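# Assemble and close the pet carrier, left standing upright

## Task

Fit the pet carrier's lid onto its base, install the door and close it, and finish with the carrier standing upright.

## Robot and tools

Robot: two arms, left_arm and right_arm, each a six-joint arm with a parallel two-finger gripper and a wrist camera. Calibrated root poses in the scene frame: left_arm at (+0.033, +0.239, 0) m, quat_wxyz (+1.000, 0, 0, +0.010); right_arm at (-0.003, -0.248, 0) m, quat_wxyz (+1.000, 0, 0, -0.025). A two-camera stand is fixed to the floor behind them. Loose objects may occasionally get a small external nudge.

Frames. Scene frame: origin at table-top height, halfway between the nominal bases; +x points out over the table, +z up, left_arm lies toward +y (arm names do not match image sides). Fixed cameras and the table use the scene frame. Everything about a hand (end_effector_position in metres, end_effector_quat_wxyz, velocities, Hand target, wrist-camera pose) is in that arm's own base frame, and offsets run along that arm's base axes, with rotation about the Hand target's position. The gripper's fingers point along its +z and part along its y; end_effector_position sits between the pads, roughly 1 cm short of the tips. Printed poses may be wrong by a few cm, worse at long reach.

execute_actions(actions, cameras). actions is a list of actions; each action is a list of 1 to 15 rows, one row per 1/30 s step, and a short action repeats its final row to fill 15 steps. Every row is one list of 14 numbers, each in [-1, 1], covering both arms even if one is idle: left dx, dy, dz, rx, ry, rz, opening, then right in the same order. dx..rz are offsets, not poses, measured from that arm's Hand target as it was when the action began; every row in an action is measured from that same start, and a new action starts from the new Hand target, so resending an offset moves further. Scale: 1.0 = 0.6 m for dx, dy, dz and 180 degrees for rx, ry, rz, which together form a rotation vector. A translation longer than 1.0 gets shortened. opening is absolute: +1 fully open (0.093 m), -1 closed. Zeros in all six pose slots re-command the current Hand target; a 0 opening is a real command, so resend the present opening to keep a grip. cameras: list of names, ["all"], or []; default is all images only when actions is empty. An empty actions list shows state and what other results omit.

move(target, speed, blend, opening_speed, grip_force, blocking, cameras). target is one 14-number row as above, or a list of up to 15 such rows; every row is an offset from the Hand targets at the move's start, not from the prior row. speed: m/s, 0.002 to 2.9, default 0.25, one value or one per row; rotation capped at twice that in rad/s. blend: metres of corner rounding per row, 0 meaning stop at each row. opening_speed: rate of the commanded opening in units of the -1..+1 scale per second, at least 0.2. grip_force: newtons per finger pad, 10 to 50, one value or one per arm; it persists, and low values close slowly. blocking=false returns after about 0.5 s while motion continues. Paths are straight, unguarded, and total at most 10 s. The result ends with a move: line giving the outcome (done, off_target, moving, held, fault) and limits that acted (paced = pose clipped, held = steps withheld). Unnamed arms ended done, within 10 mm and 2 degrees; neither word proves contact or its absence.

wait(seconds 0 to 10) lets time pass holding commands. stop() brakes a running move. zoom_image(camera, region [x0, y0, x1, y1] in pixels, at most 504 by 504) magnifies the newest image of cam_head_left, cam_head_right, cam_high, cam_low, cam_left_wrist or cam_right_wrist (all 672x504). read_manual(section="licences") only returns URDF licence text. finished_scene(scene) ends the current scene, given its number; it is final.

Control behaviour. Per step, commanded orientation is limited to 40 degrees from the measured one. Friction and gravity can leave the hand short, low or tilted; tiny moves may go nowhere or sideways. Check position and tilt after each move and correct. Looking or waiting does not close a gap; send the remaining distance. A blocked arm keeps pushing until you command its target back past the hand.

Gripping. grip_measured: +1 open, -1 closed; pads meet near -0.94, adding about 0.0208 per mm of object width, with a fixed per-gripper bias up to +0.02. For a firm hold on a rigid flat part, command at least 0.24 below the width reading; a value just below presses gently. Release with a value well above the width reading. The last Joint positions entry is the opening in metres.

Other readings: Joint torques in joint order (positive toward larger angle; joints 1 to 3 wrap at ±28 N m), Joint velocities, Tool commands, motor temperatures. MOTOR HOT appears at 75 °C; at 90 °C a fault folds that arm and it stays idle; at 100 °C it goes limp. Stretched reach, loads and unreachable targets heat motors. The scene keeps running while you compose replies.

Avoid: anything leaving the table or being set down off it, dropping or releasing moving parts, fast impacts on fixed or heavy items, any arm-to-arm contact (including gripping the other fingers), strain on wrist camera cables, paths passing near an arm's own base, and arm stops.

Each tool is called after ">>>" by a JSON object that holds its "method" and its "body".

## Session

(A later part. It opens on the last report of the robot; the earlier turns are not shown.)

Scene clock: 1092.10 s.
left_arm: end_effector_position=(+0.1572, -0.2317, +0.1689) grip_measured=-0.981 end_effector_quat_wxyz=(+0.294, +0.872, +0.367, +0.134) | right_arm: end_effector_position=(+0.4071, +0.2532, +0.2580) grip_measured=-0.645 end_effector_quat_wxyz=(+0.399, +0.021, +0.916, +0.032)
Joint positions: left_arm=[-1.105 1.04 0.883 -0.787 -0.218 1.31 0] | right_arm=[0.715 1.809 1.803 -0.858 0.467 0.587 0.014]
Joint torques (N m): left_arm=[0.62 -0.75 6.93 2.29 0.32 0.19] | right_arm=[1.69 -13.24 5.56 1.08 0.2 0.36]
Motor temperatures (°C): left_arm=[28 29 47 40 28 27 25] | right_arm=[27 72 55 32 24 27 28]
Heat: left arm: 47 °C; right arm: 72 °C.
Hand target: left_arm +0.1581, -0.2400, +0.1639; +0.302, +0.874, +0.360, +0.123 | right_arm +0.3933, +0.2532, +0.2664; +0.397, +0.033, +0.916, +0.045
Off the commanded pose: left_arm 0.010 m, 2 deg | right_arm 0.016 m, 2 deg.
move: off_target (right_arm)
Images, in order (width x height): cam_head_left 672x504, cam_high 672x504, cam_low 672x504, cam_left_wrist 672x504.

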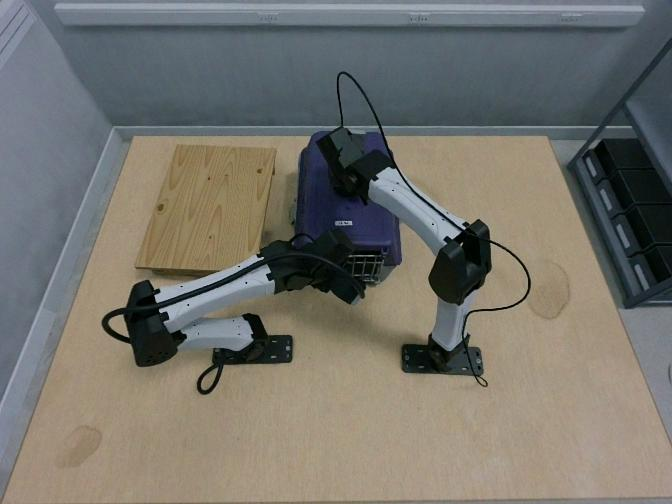

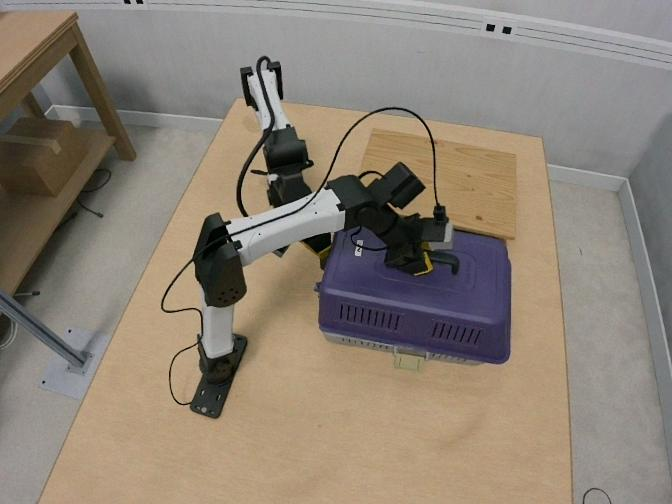

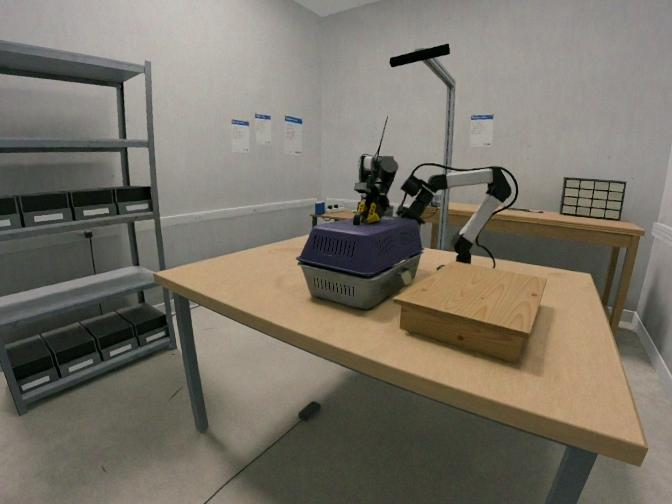

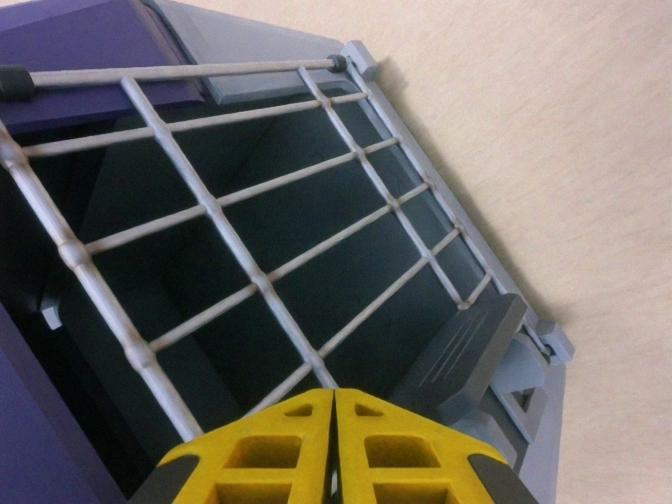

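>>> {"method": "move", "body": {"target": [-0.04,0.0,0.0,0,0,0,-1,0,0,0,0,0.0,0.0,-0.98], "cameras": ["cam_head_left","cam_low","cam_high","cam_left_wrist"], "speed": 0.06}}

>>> {"method": "zoom_image", "body": {"camera": "cam_head_left", "region": [285, 225, 415, 295]}}

>>> {"method": "zoom_image", "body": {"camera": "cam_high", "region": [300, 260, 350, 330]}}

>>> {"method": "zoom_image", "body": {"camera": "cam_low", "region": [280, 180, 440, 320]}}

Scene clock: 1105.30 s.
left_arm: end_effector_position=(+0.1352, -0.2416, +0.1630) grip_measured=-0.981 end_effector_quat_wxyz=(+0.298, +0.877, +0.358, +0.120) | right_arm: end_effector_position=(+0.4022, +0.2529, +0.2577) grip_measured=-0.645 end_effector_quat_wxyz=(+0.396, +0.018, +0.918, +0.029)
Joint positions: left_arm=[-1.207 1.036 0.862 -0.783 -0.243 1.235 0] | right_arm=[0.722 1.801 1.799 -0.874 0.469 0.59 0.014]
Joint torques (N m): left_arm=[-1.13 -3.41 7.73 1.73 -0.24 0.01] | right_arm=[1.14 -12.56 5.81 1.21 0.18 0.33]
Motor temperatures (°C): left_arm=[28 29 46 41 28 27 25] | right_arm=[27 73 54 31 24 27 28]
Heat: left arm: 46 °C; right arm: 73 °C.
Hand target: left_arm +0.1341, -0.2400, +0.1638; +0.302, +0.874, +0.360, +0.123 | right_arm +0.3934, +0.2531, +0.2665; +0.397, +0.033, +0.916, +0.045
Off the commanded pose: left_arm 0.002 m, 1 deg | right_arm 0.012 m, 3 deg.
move: off_target (right_arm)
Images, in order (width x height): cam_head_left 672x504, cam_high 672x504, cam_low 672x504, cam_left_wrist 672x504.

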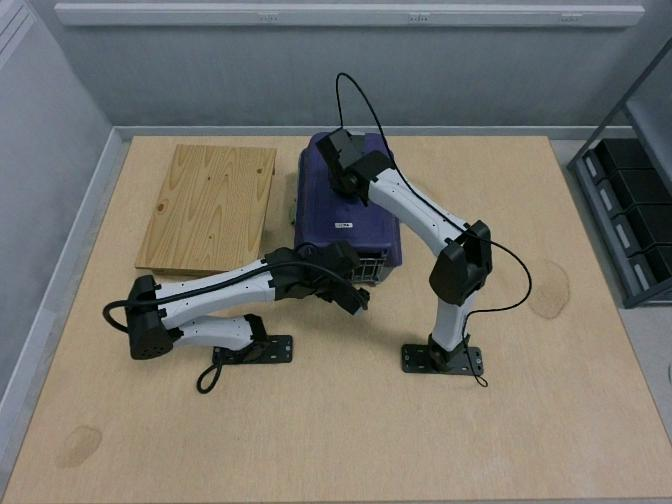

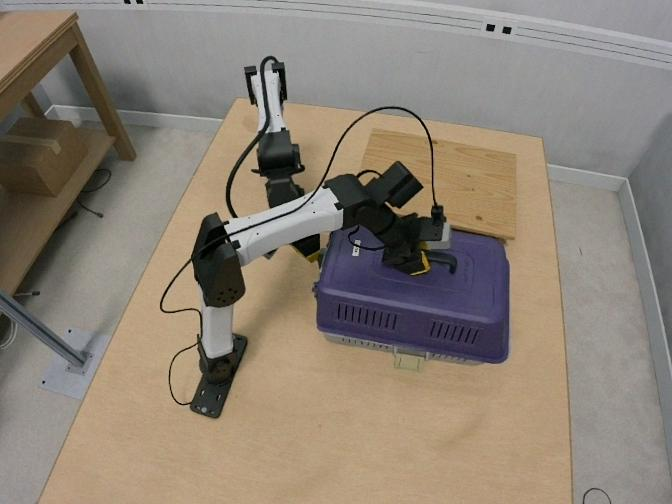

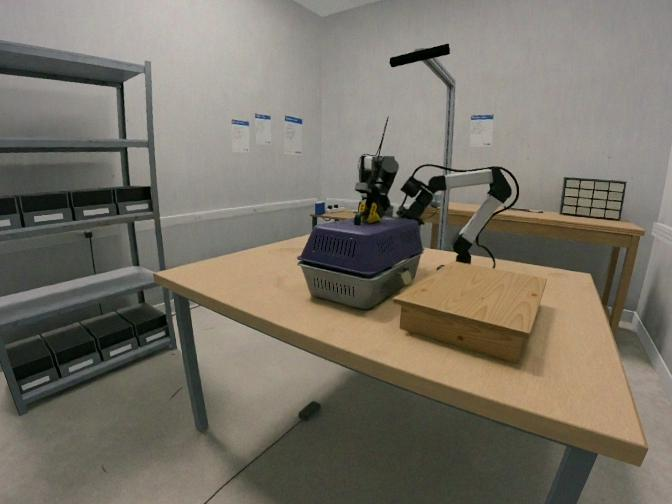

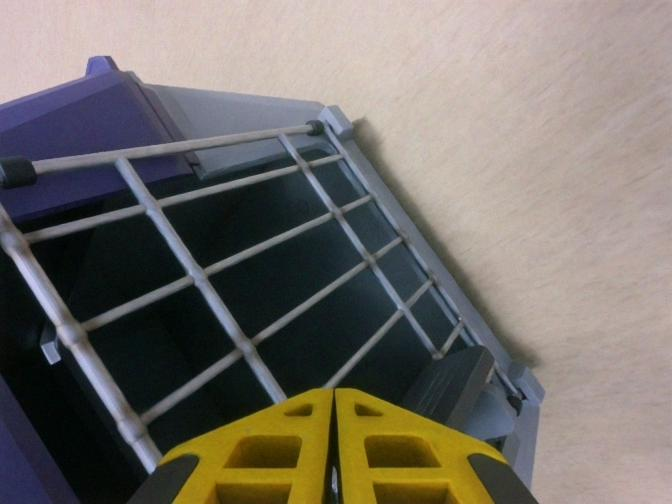

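Scaled by 3.877 from the camera's 672x504 image, which has a finer 960x720 frame.

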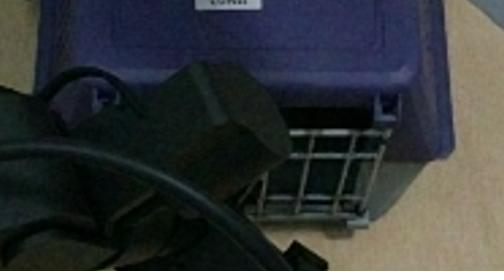

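Scaled by 7.200 from the camera's 672x504 image, which has a finer 960x720 frame.

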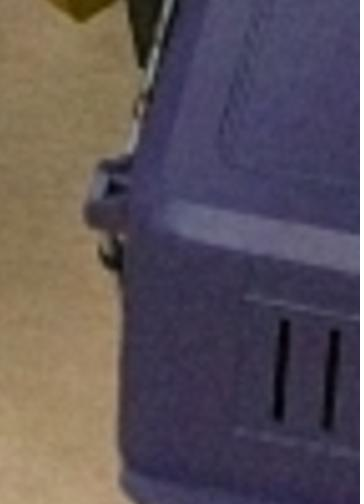

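Scaled by 3.150 from the camera's 672x504 image, which has a finer 960x720 frame.

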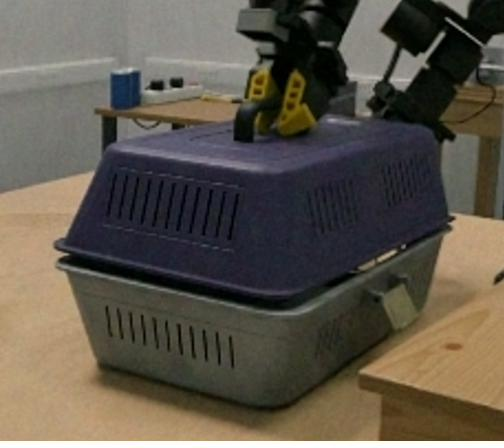

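>>> {"method": "move", "body": {"target": [-0.09,0.05,0.0,0,0,0,-1,0,0,-0.015,0,0.0,0.0,-0.98], "cameras": ["cam_head_left","cam_low","cam_high"], "speed": 0.1}}

>>> {"method": "zoom_image", "body": {"camera": "cam_head_left", "region": [285, 225, 415, 295]}}

>>> {"method": "zoom_image", "body": {"camera": "cam_low", "region": [280, 180, 440, 320]}}

Scene clock: 1118.20 s.
left_arm: end_effector_position=(+0.0800, -0.2119, +0.1648) grip_measured=-0.981 end_effector_quat_wxyz=(+0.302, +0.876, +0.359, +0.118) | right_arm: end_effector_position=(+0.4023, +0.2520, +0.2575) grip_measured=-0.645 end_effector_quat_wxyz=(+0.404, +0.022, +0.914, +0.034)
Joint positions: left_arm=[-1.507 0.878 0.817 -0.973 -0.405 0.969 0] | right_arm=[0.722 1.782 1.761 -0.834 0.473 0.59 0.014]
Joint torques (N m): left_arm=[-1.13 -1.32 7.65 1.55 -0.33 -0.07] | right_arm=[1.14 -11.48 5.11 1.22 0.14 0.33]
Motor temperatures (°C): left_arm=[28 29 46 40 28 27 25] | right_arm=[27 71 54 31 24 27 28]
Heat: left arm: 46 °C; right arm: 71 °C.
Hand target: left_arm +0.0801, -0.2100, +0.1638; +0.302, +0.874, +0.360, +0.123 | right_arm +0.3934, +0.2531, +0.2573; +0.397, +0.033, +0.916, +0.045
Off the commanded pose: left_arm 0.002 m, 1 deg | right_arm 0.009 m, 2 deg.
move: done
Images, in order (width x height): cam_head_left 672x504, cam_high 672x504, cam_low 672x504.

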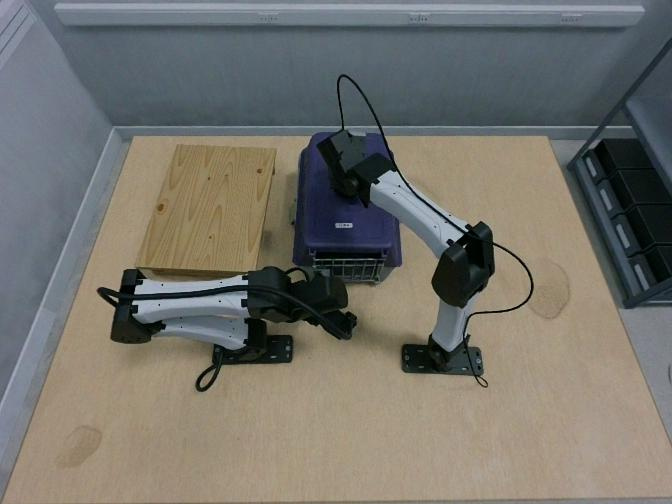

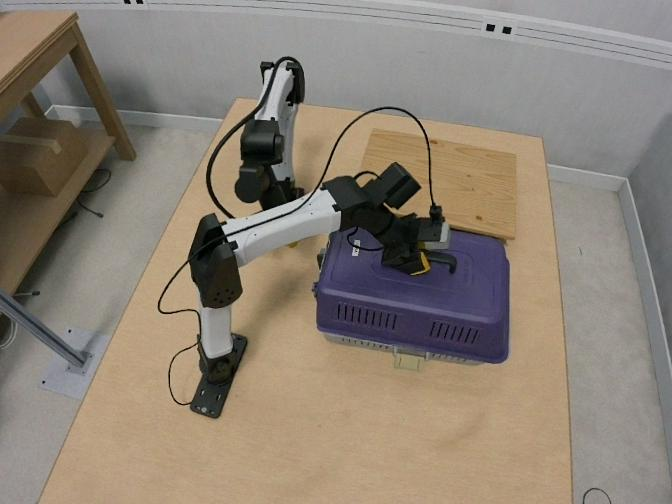

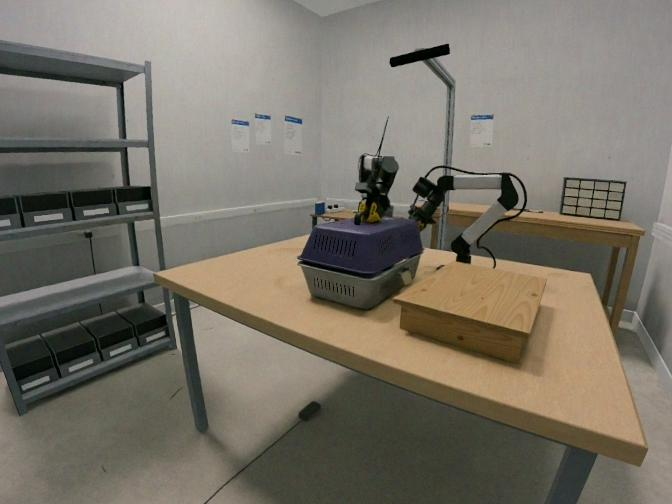

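Scaled by 3.877 from the camera's 672x504 image, which has a finer 960x720 frame.

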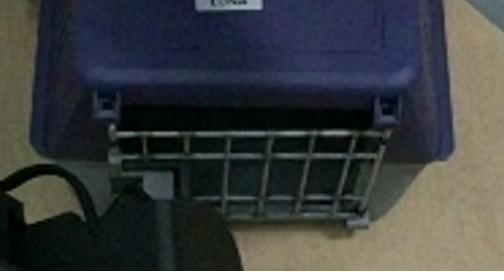

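Scaled by 3.150 from the camera's 672x504 image, which has a finer 960x720 frame.

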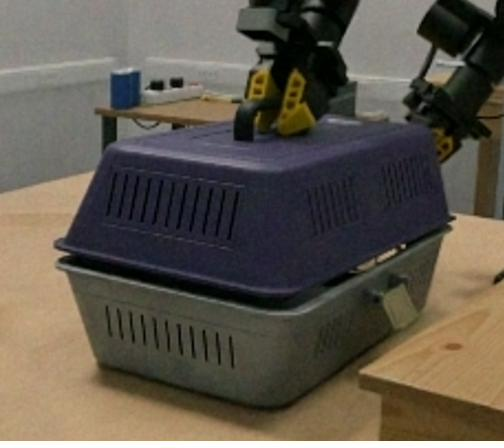

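>>> {"method": "move", "body": {"target": [0,0,0.0,0,0,0,-1,0.015,0,-0.025,0,0.0,0.0,-0.98], "cameras": ["cam_head_left","cam_low","cam_high"], "speed": 0.06}}

>>> {"method": "zoom_image", "body": {"camera": "cam_head_left", "region": [285, 225, 415, 295]}}

>>> {"method": "zoom_image", "body": {"camera": "cam_low", "region": [280, 180, 440, 320]}}

>>> {"method": "zoom_image", "body": {"camera": "cam_high", "region": [270, 200, 530, 380]}}

Scene clock: 1127.97 s.
left_arm: end_effector_position=(+0.0800, -0.2118, +0.1647) grip_measured=-0.981 end_effector_quat_wxyz=(+0.301, +0.875, +0.359, +0.118) | right_arm: end_effector_position=(+0.4050, +0.2530, +0.2554) grip_measured=-0.645 end_effector_quat_wxyz=(+0.414, +0.021, +0.909, +0.036)
Joint positions: left_arm=[-1.507 0.878 0.817 -0.974 -0.405 0.969 0] | right_arm=[0.722 1.773 1.725 -0.784 0.48 0.58 0.014]
Joint torques (N m): left_arm=[-1.14 -1.32 7.65 1.53 -0.36 -0.05] | right_arm=[-0.17 -9.5 4.45 1.37 -0.01 0.32]
Motor temperatures (°C): left_arm=[28 29 46 39 28 27 25] | right_arm=[27 72 53 31 24 27 28]
Heat: left arm: 46 °C; right arm: 72 °C.
Hand target: left_arm +0.0801, -0.2100, +0.1638; +0.301, +0.874, +0.360, +0.123 | right_arm +0.4024, +0.2531, +0.2424; +0.397, +0.033, +0.916, +0.045
Off the commanded pose: left_arm 0.002 m, 1 deg | right_arm 0.013 m, 3 deg.
move: off_target (right_arm)
Images, in order (width x height): cam_head_left 672x504, cam_high 672x504, cam_low 672x504.

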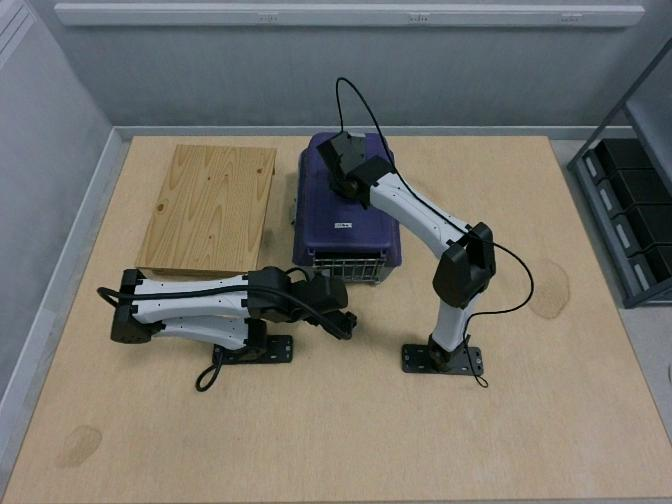

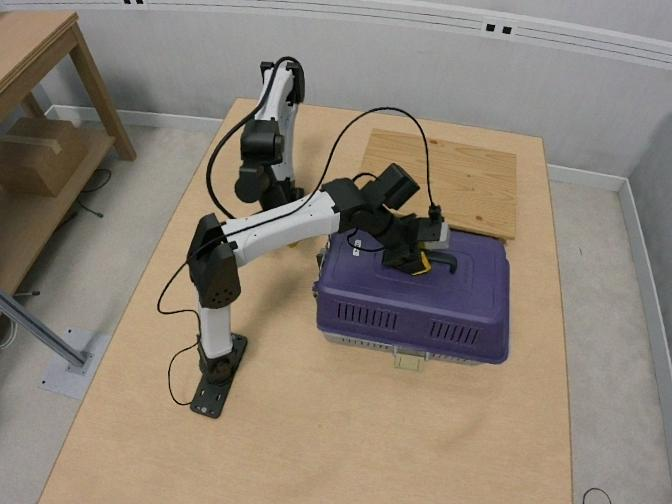

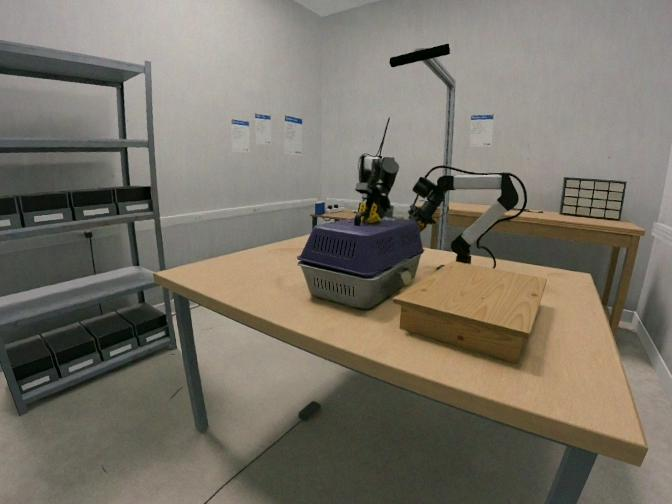

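Scaled by 3.877 from the camera's 672x504 image, which has a finer 960x720 frame.

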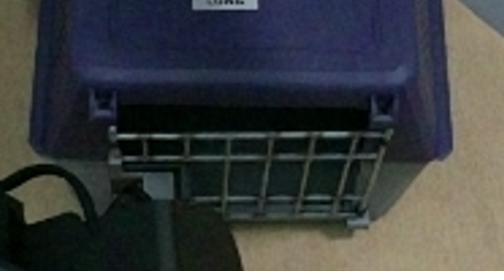

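Scaled by 3.150 from the camera's 672x504 image, which has a finer 960x720 frame.

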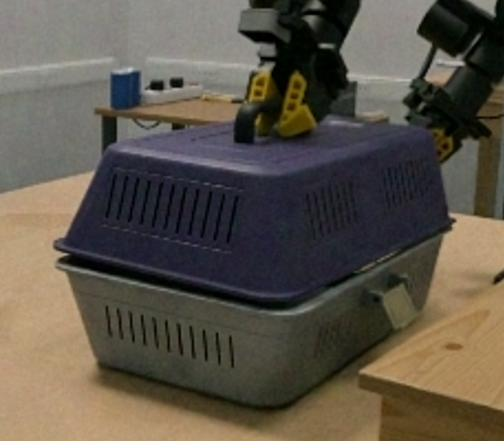

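Scaled by 1.938 from the camera's 672x504 image, which has a finer 960x720 frame.

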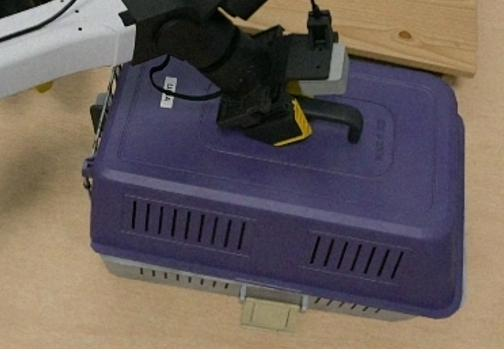

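>>> {"method": "move", "body": {"target": [-0.038,-0.015,0.067,-0.336,0.201,0.332,-1,0,0,0.0,0,0.0,0.0,-0.98], "cameras": ["cam_left_wrist","cam_head_left"], "speed": 0.25}}

>>> {"method": "zoom_image", "body": {"camera": "cam_left_wrist", "region": [270, 0, 520, 200]}}

>>> {"method": "zoom_image", "body": {"camera": "cam_head_left", "region": [285, 225, 415, 295]}}

Scene clock: 1158.03 s.
left_arm: end_effector_position=(+0.0575, -0.2169, +0.1962) grip_measured=-0.981 end_effector_quat_wxyz=(+0.456, +0.340, +0.802, -0.184) | right_arm: end_effector_position=(+0.4050, +0.2530, +0.2554) grip_measured=-0.645 end_effector_quat_wxyz=(+0.414, +0.021, +0.909, +0.036)
Joint positions: left_arm=[-1.94 0.789 0.724 -0.917 -0.9 -0.848 0] | right_arm=[0.722 1.773 1.725 -0.784 0.48 0.58 0.014]
Joint torques (N m): left_arm=[-1.22 0.21 10.06 1.52 -0.74 -0.09] | right_arm=[-0.16 -9.51 4.44 1.37 -0.01 0.31]
Motor temperatures (°C): left_arm=[28 29 45 38 28 27 25] | right_arm=[27 64 51 31 24 27 28]
Heat: left arm: 45 °C; right arm: 64 °C.
Hand target: left_arm +0.0573, -0.2190, +0.2041; +0.463, +0.329, +0.800, -0.192 | right_arm +0.4024, +0.2531, +0.2424; +0.397, +0.033, +0.916, +0.045
Off the commanded pose: left_arm 0.008 m, 2 deg | right_arm 0.013 m, 3 deg.
move: off_target (right_arm)
Images, in order (width x height): cam_head_left 672x504, cam_left_wrist 672x504.

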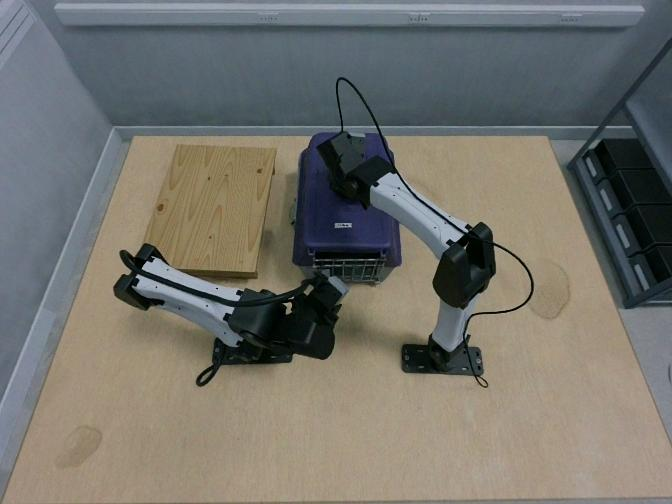

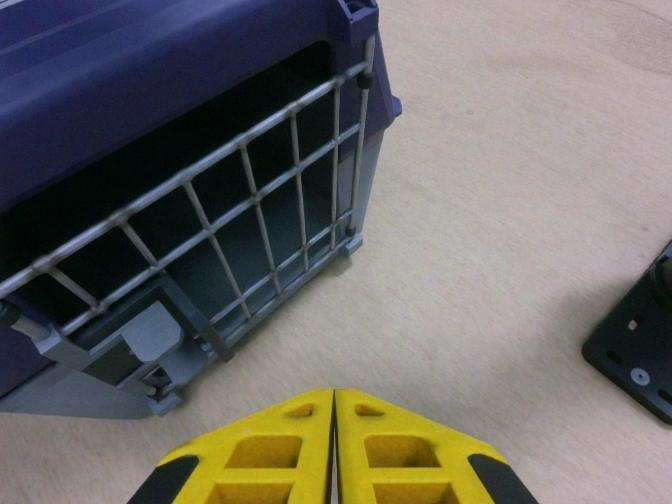

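Scaled by 2.016 from the camera's 672x504 image, which has a finer 960x720 frame.

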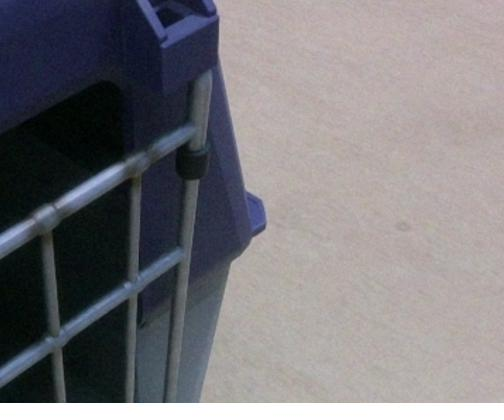

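Scaled by 3.877 from the camera's 672x504 image, which has a finer 960x720 frame.

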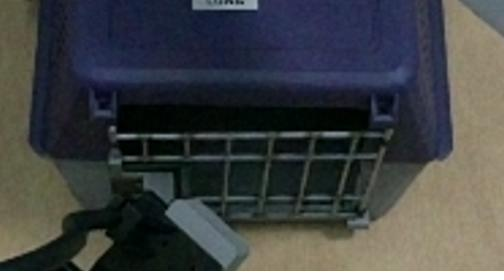

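>>> {"method": "move", "body": {"target": [0,0,0,0,0,0,-1,-0.004,0,-0.02,0,0.03,0.0,-0.98], "cameras": ["cam_left_wrist","cam_head_left","cam_low","cam_high"], "speed": 0.06}}

>>> {"method": "zoom_image", "body": {"camera": "cam_low", "region": [280, 180, 440, 320]}}

>>> {"method": "zoom_image", "body": {"camera": "cam_high", "region": [270, 200, 530, 380]}}

Scene clock: 1171.47 s.
left_arm: end_effector_position=(+0.0576, -0.2168, +0.1962) grip_measured=-0.981 end_effector_quat_wxyz=(+0.456, +0.339, +0.802, -0.184) | right_arm: end_effector_position=(+0.4044, +0.2537, +0.2548) grip_measured=-0.645 end_effector_quat_wxyz=(+0.403, +0.020, +0.914, +0.034)
Joint positions: left_arm=[-1.94 0.789 0.724 -0.918 -0.9 -0.849 0] | right_arm=[0.721 1.79 1.761 -0.826 0.469 0.586 0.014]
Joint torques (N m): left_arm=[-1.24 0.23 10.07 1.51 -0.76 -0.09] | right_arm=[-1.18 -7.41 6.69 0.79 -0.38 0.55]
Motor temperatures (°C): left_arm=[28 29 45 38 28 27 25] | right_arm=[27 62 51 31 24 27 28]
Heat: left arm: 45 °C; right arm: 62 °C.
Hand target: left_arm +0.0573, -0.2190, +0.2041; +0.463, +0.329, +0.800, -0.192 | right_arm +0.4000, +0.2532, +0.2304; +0.353, +0.035, +0.934, +0.044
Off the commanded pose: left_arm 0.008 m, 2 deg | right_arm 0.025 m, 6 deg.
move: off_target (right_arm)
Images, in order (width x height): cam_head_left 672x504, cam_high 672x504, cam_low 672x504, cam_left_wrist 672x504.

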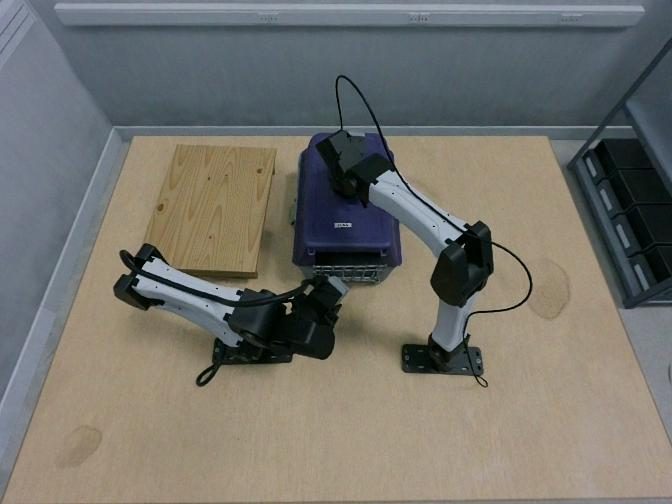

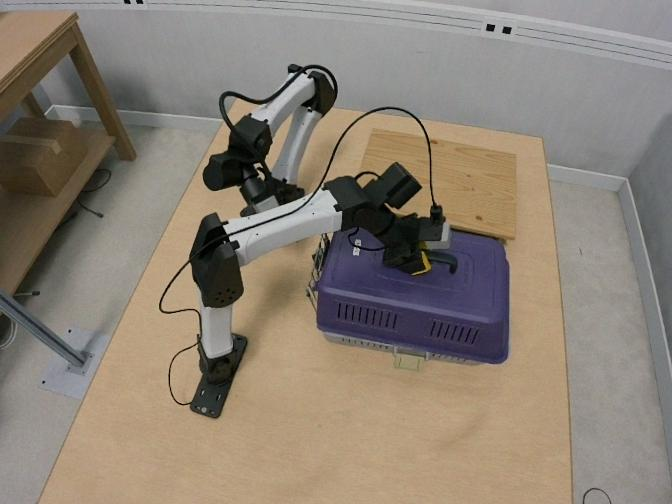

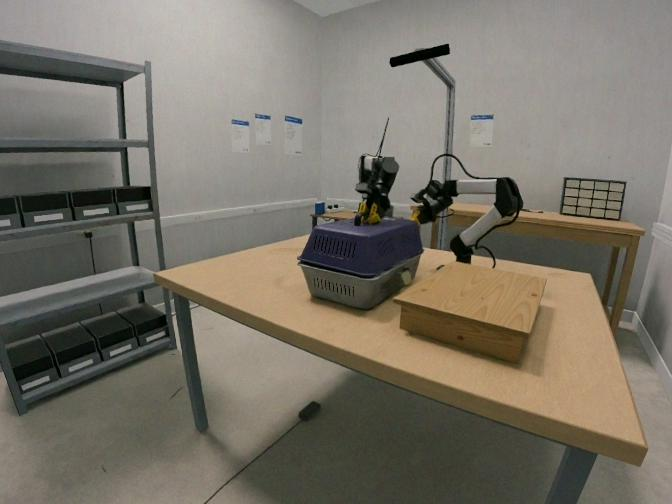

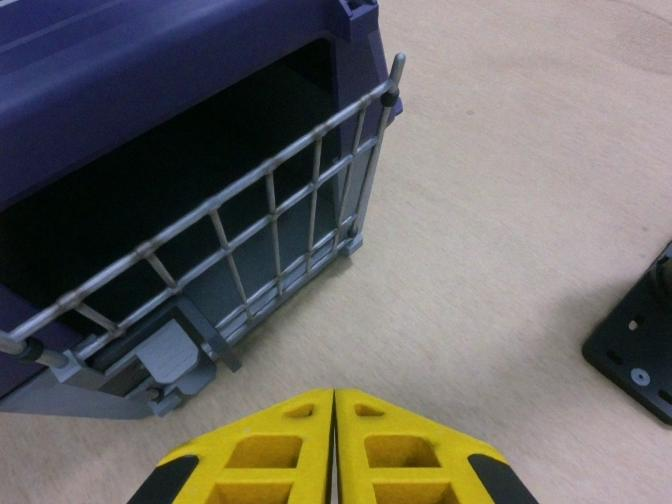

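Scaled by 3.150 from the camera's 672x504 image, which has a finer 960x720 frame.

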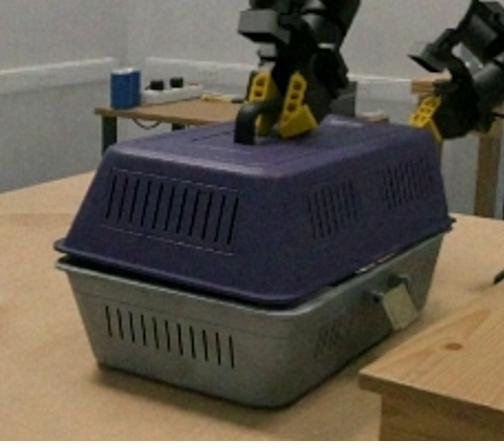

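Scaled by 1.938 from the camera's 672x504 image, which has a finer 960x720 frame.

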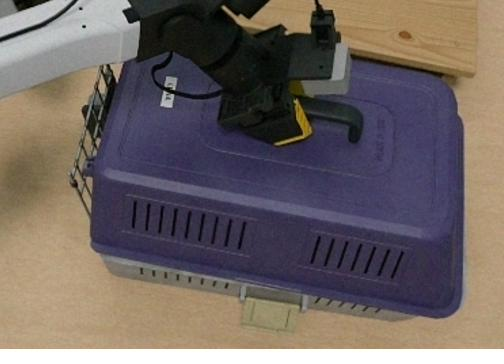

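>>> {"method": "move", "body": {"target": [0.038,0.015,-0.035,0.336,-0.201,-0.332,-1,0.004,0,0.135,0,-0.03,0.0,-0.98], "speed": 0.12}}

>>> {"method": "move", "body": {"target": [[0.11,-0.05,-0.02,0,0,0,-1,0.0,0,0.0,0,0.0,0.0,-0.98],[0.13,-0.05,-0.032,0,0,0,-1,0.0,0,0.0,0,0.0,0.0,-0.98]], "cameras": ["cam_head_left","cam_low","cam_high","cam_left_wrist"], "speed": 0.08}}

>>> {"method": "zoom_image", "body": {"camera": "cam_head_left", "region": [285, 225, 415, 295]}}

>>> {"method": "zoom_image", "body": {"camera": "cam_low", "region": [280, 180, 440, 320]}}

>>> {"method": "zoom_image", "body": {"camera": "cam_high", "region": [270, 200, 530, 380]}}

Scene clock: 1204.13 s.
left_arm: end_effector_position=(+0.0798, -0.2056, +0.1724) grip_measured=-0.981 end_effector_quat_wxyz=(+0.293, +0.876, +0.361, +0.129) | right_arm: end_effector_position=(+0.3939, +0.2510, +0.2876) grip_measured=-0.645 end_effector_quat_wxyz=(+0.364, +0.020, +0.931, +0.029)
Joint positions: left_arm=[-1.526 0.884 0.857 -1.039 -0.432 0.948 0] | right_arm=[0.718 1.872 2.062 -1.129 0.43 0.618 0.014]
Joint torques (N m): left_arm=[0.73 -0.36 11.82 1.45 -0.07 0.12] | right_arm=[0.17 -10.61 9.5 1.55 0.44 -0.1]
Motor temperatures (°C): left_arm=[28 28 46 38 28 27 25] | right_arm=[27 59 53 30 24 28 28]
Heat: left arm: 46 °C; right arm: 59 °C.
Hand target: left_arm +0.0801, -0.2100, +0.1830; +0.301, +0.874, +0.360, +0.122 | right_arm +0.4024, +0.2531, +0.3113; +0.397, +0.033, +0.916, +0.045
Off the commanded pose: left_arm 0.012 m, 1 deg | right_arm 0.025 m, 5 deg.
move: off_target (left_arm, right_arm)

Scene clock: 1206.27 s.
left_arm: end_effector_position=(+0.1522, -0.2324, +0.1573) grip_measured=-0.981 end_effector_quat_wxyz=(+0.284, +0.879, +0.363, +0.120) | right_arm: end_effector_position=(+0.3997, +0.2531, +0.2946) grip_measured=-0.646 end_effector_quat_wxyz=(+0.378, +0.022, +0.925, +0.033)
Joint positions: left_arm=[-1.105 1.05 0.858 -0.777 -0.189 1.312 0] | right_arm=[0.717 1.878 2.078 -1.106 0.441 0.609 0.014]
Joint torques (N m): left_arm=[0.68 -1.63 9.48 2.14 0 0.17] | right_arm=[0.23 -10.84 8.59 1.37 0.33 -0.01]
Motor temperatures (°C): left_arm=[28 28 46 38 28 27 25] | right_arm=[27 60 53 30 24 28 28]
Heat: left arm: 46 °C; right arm: 60 °C.
Hand target: left_arm +0.1581, -0.2399, +0.1638; +0.301, +0.874, +0.360, +0.122 | right_arm +0.4024, +0.2531, +0.3113; +0.397, +0.033, +0.916, +0.045
Off the commanded pose: left_arm 0.012 m, 2 deg | right_arm 0.017 m, 3 deg.
move: off_target (left_arm, right_arm)
Images, in order (width x height): cam_head_left 672x504, cam_high 672x504, cam_low 672x504, cam_left_wrist 672x504.

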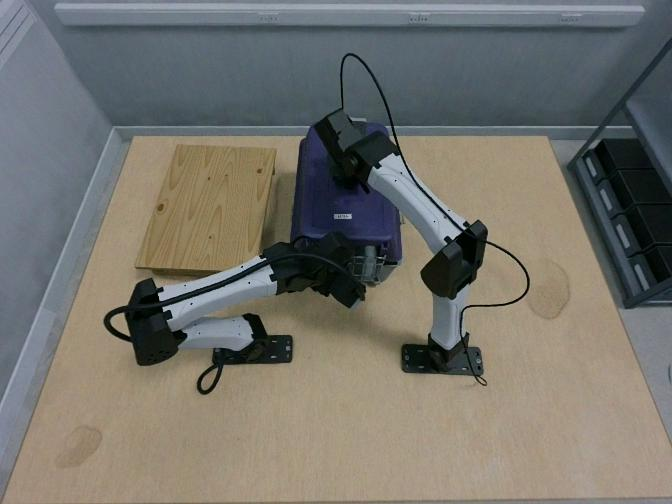

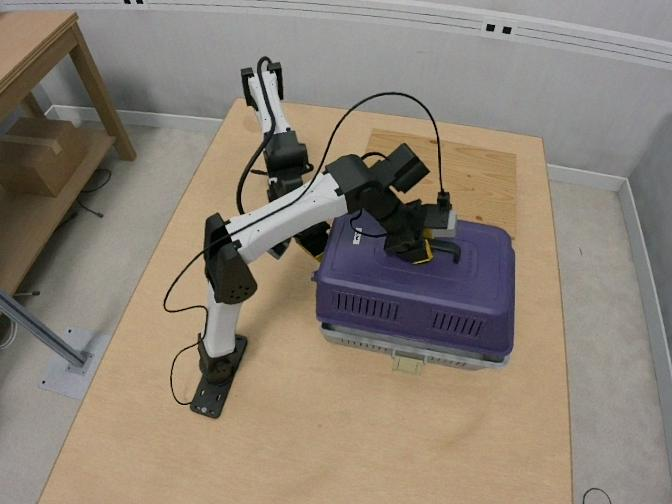

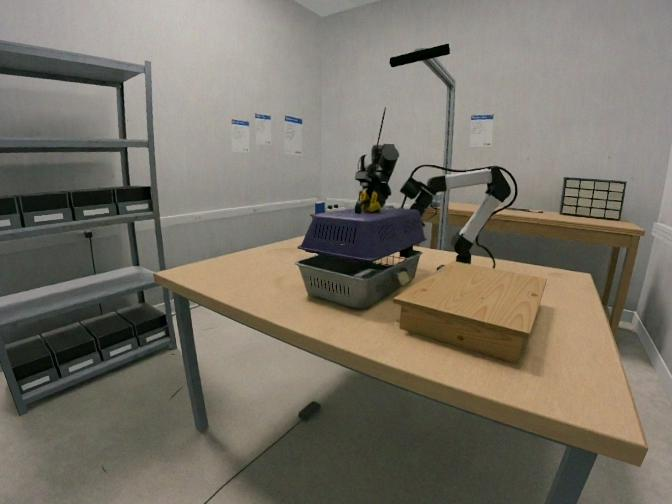

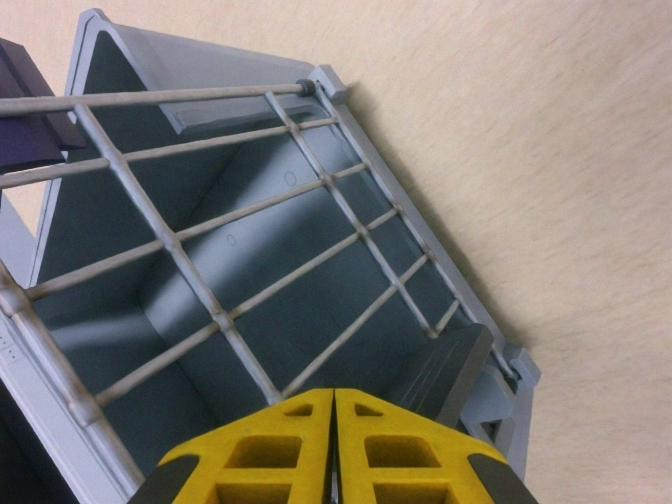

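Scaled by 3.877 from the camera's 672x504 image, which has a finer 960x720 frame.

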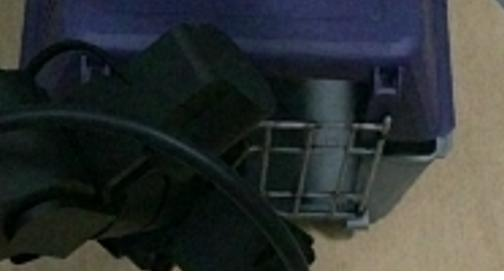

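Scaled by 3.150 from the camera's 672x504 image, which has a finer 960x720 frame.

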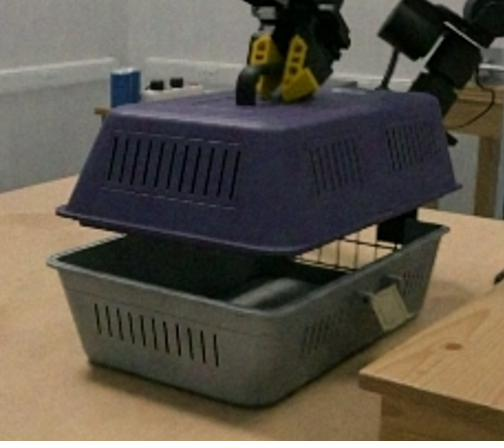

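Scaled by 1.938 from the camera's 672x504 image, which has a finer 960x720 frame.

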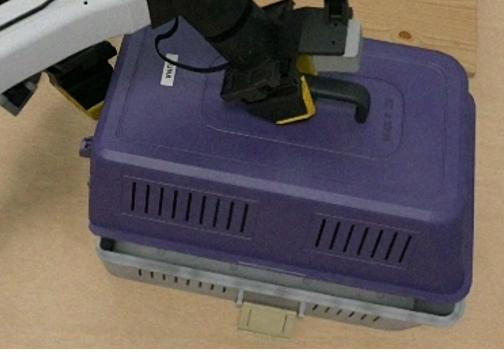

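>>> {"method": "move", "body": {"target": [0.003,0.0,-0.0,0,0,0,-1,0.006,-0.015,0.0,0,0.0,-0.0083,-0.98], "cameras": ["cam_head_left","cam_low","cam_high","cam_left_wrist"], "speed": 0.08}}

>>> {"method": "zoom_image", "body": {"camera": "cam_head_left", "region": [285, 225, 415, 295]}}

>>> {"method": "zoom_image", "body": {"camera": "cam_low", "region": [280, 180, 440, 320]}}

>>> {"method": "zoom_image", "body": {"camera": "cam_high", "region": [270, 200, 530, 380]}}

Scene clock: 1221.20 s.
left_arm: end_effector_position=(+0.1537, -0.2325, +0.1572) grip_measured=-0.981 end_effector_quat_wxyz=(+0.284, +0.879, +0.362, +0.121) | right_arm: end_effector_position=(+0.4026, +0.2483, +0.2945) grip_measured=-0.646 end_effector_quat_wxyz=(+0.378, +0.029, +0.925, +0.032)
Joint positions: left_arm=[-1.098 1.052 0.858 -0.773 -0.186 1.32 0] | right_arm=[0.705 1.878 2.078 -1.106 0.441 0.614 0.014]
Joint torques (N m): left_arm=[0.87 -1.58 9.62 2.13 0.03 0.21] | right_arm=[-0.25 -11.21 8.17 1.36 0.39 0.01]
Motor temperatures (°C): left_arm=[28 28 45 40 28 27 25] | right_arm=[27 63 53 30 24 27 28]
Heat: left arm: 45 °C; right arm: 63 °C.
Hand target: left_arm +0.1599, -0.2400, +0.1639; +0.302, +0.874, +0.360, +0.122 | right_arm +0.4060, +0.2442, +0.3113; +0.398, +0.045, +0.916, +0.040
Off the commanded pose: left_arm 0.012 m, 2 deg | right_arm 0.018 m, 3 deg.
move: off_target (left_arm, right_arm)
Images, in order (width x height): cam_head_left 672x504, cam_high 672x504, cam_low 672x504, cam_left_wrist 672x504.

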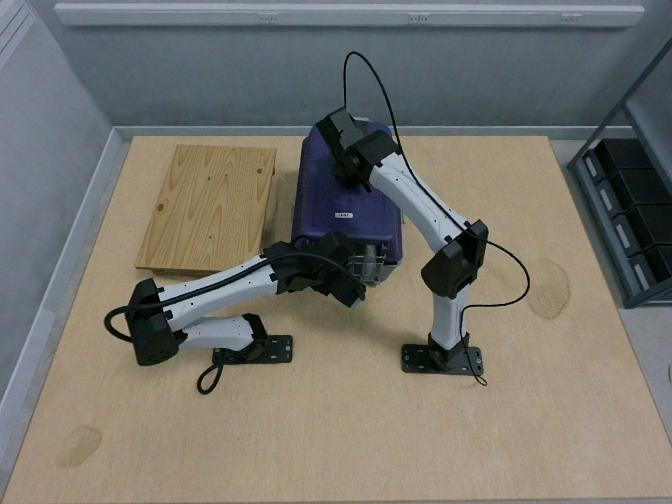

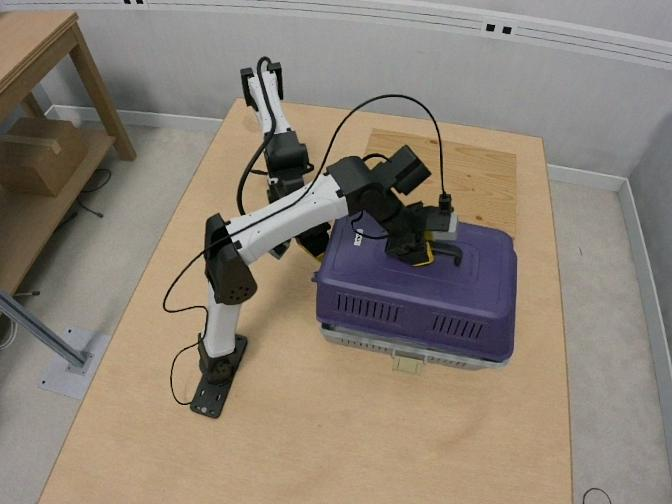

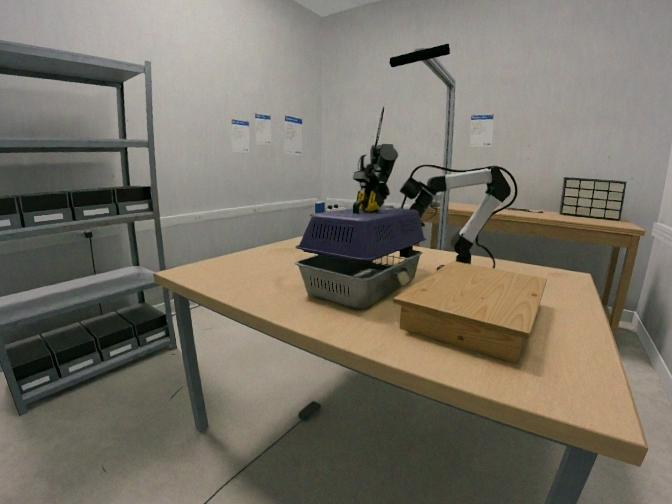

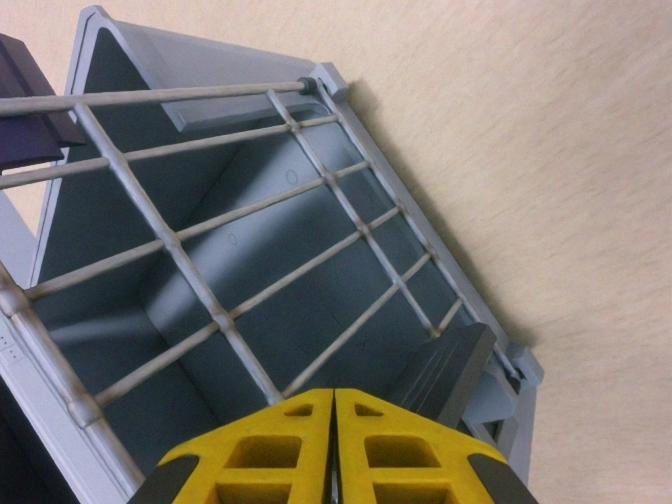

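Scaled by 3.877 from the camera's 672x504 image, which has a finer 960x720 frame.

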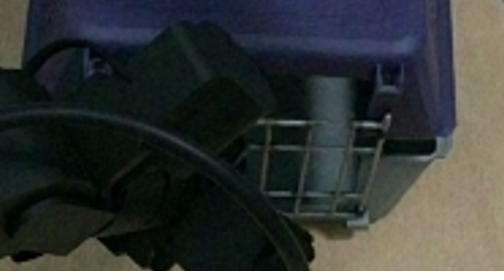

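Scaled by 3.150 from the camera's 672x504 image, which has a finer 960x720 frame.

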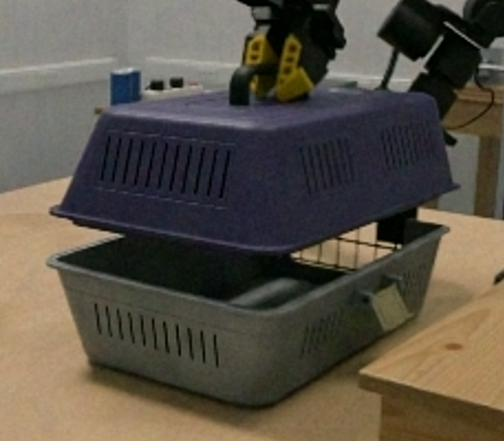

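Scaled by 1.938 from the camera's 672x504 image, which has a finer 960x720 frame.

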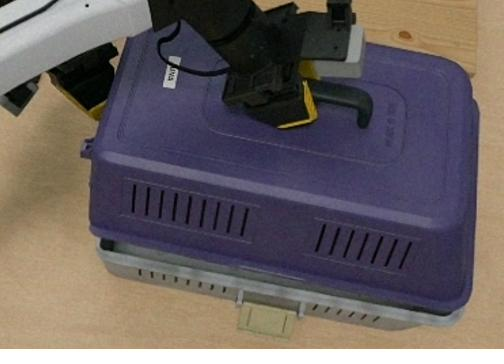

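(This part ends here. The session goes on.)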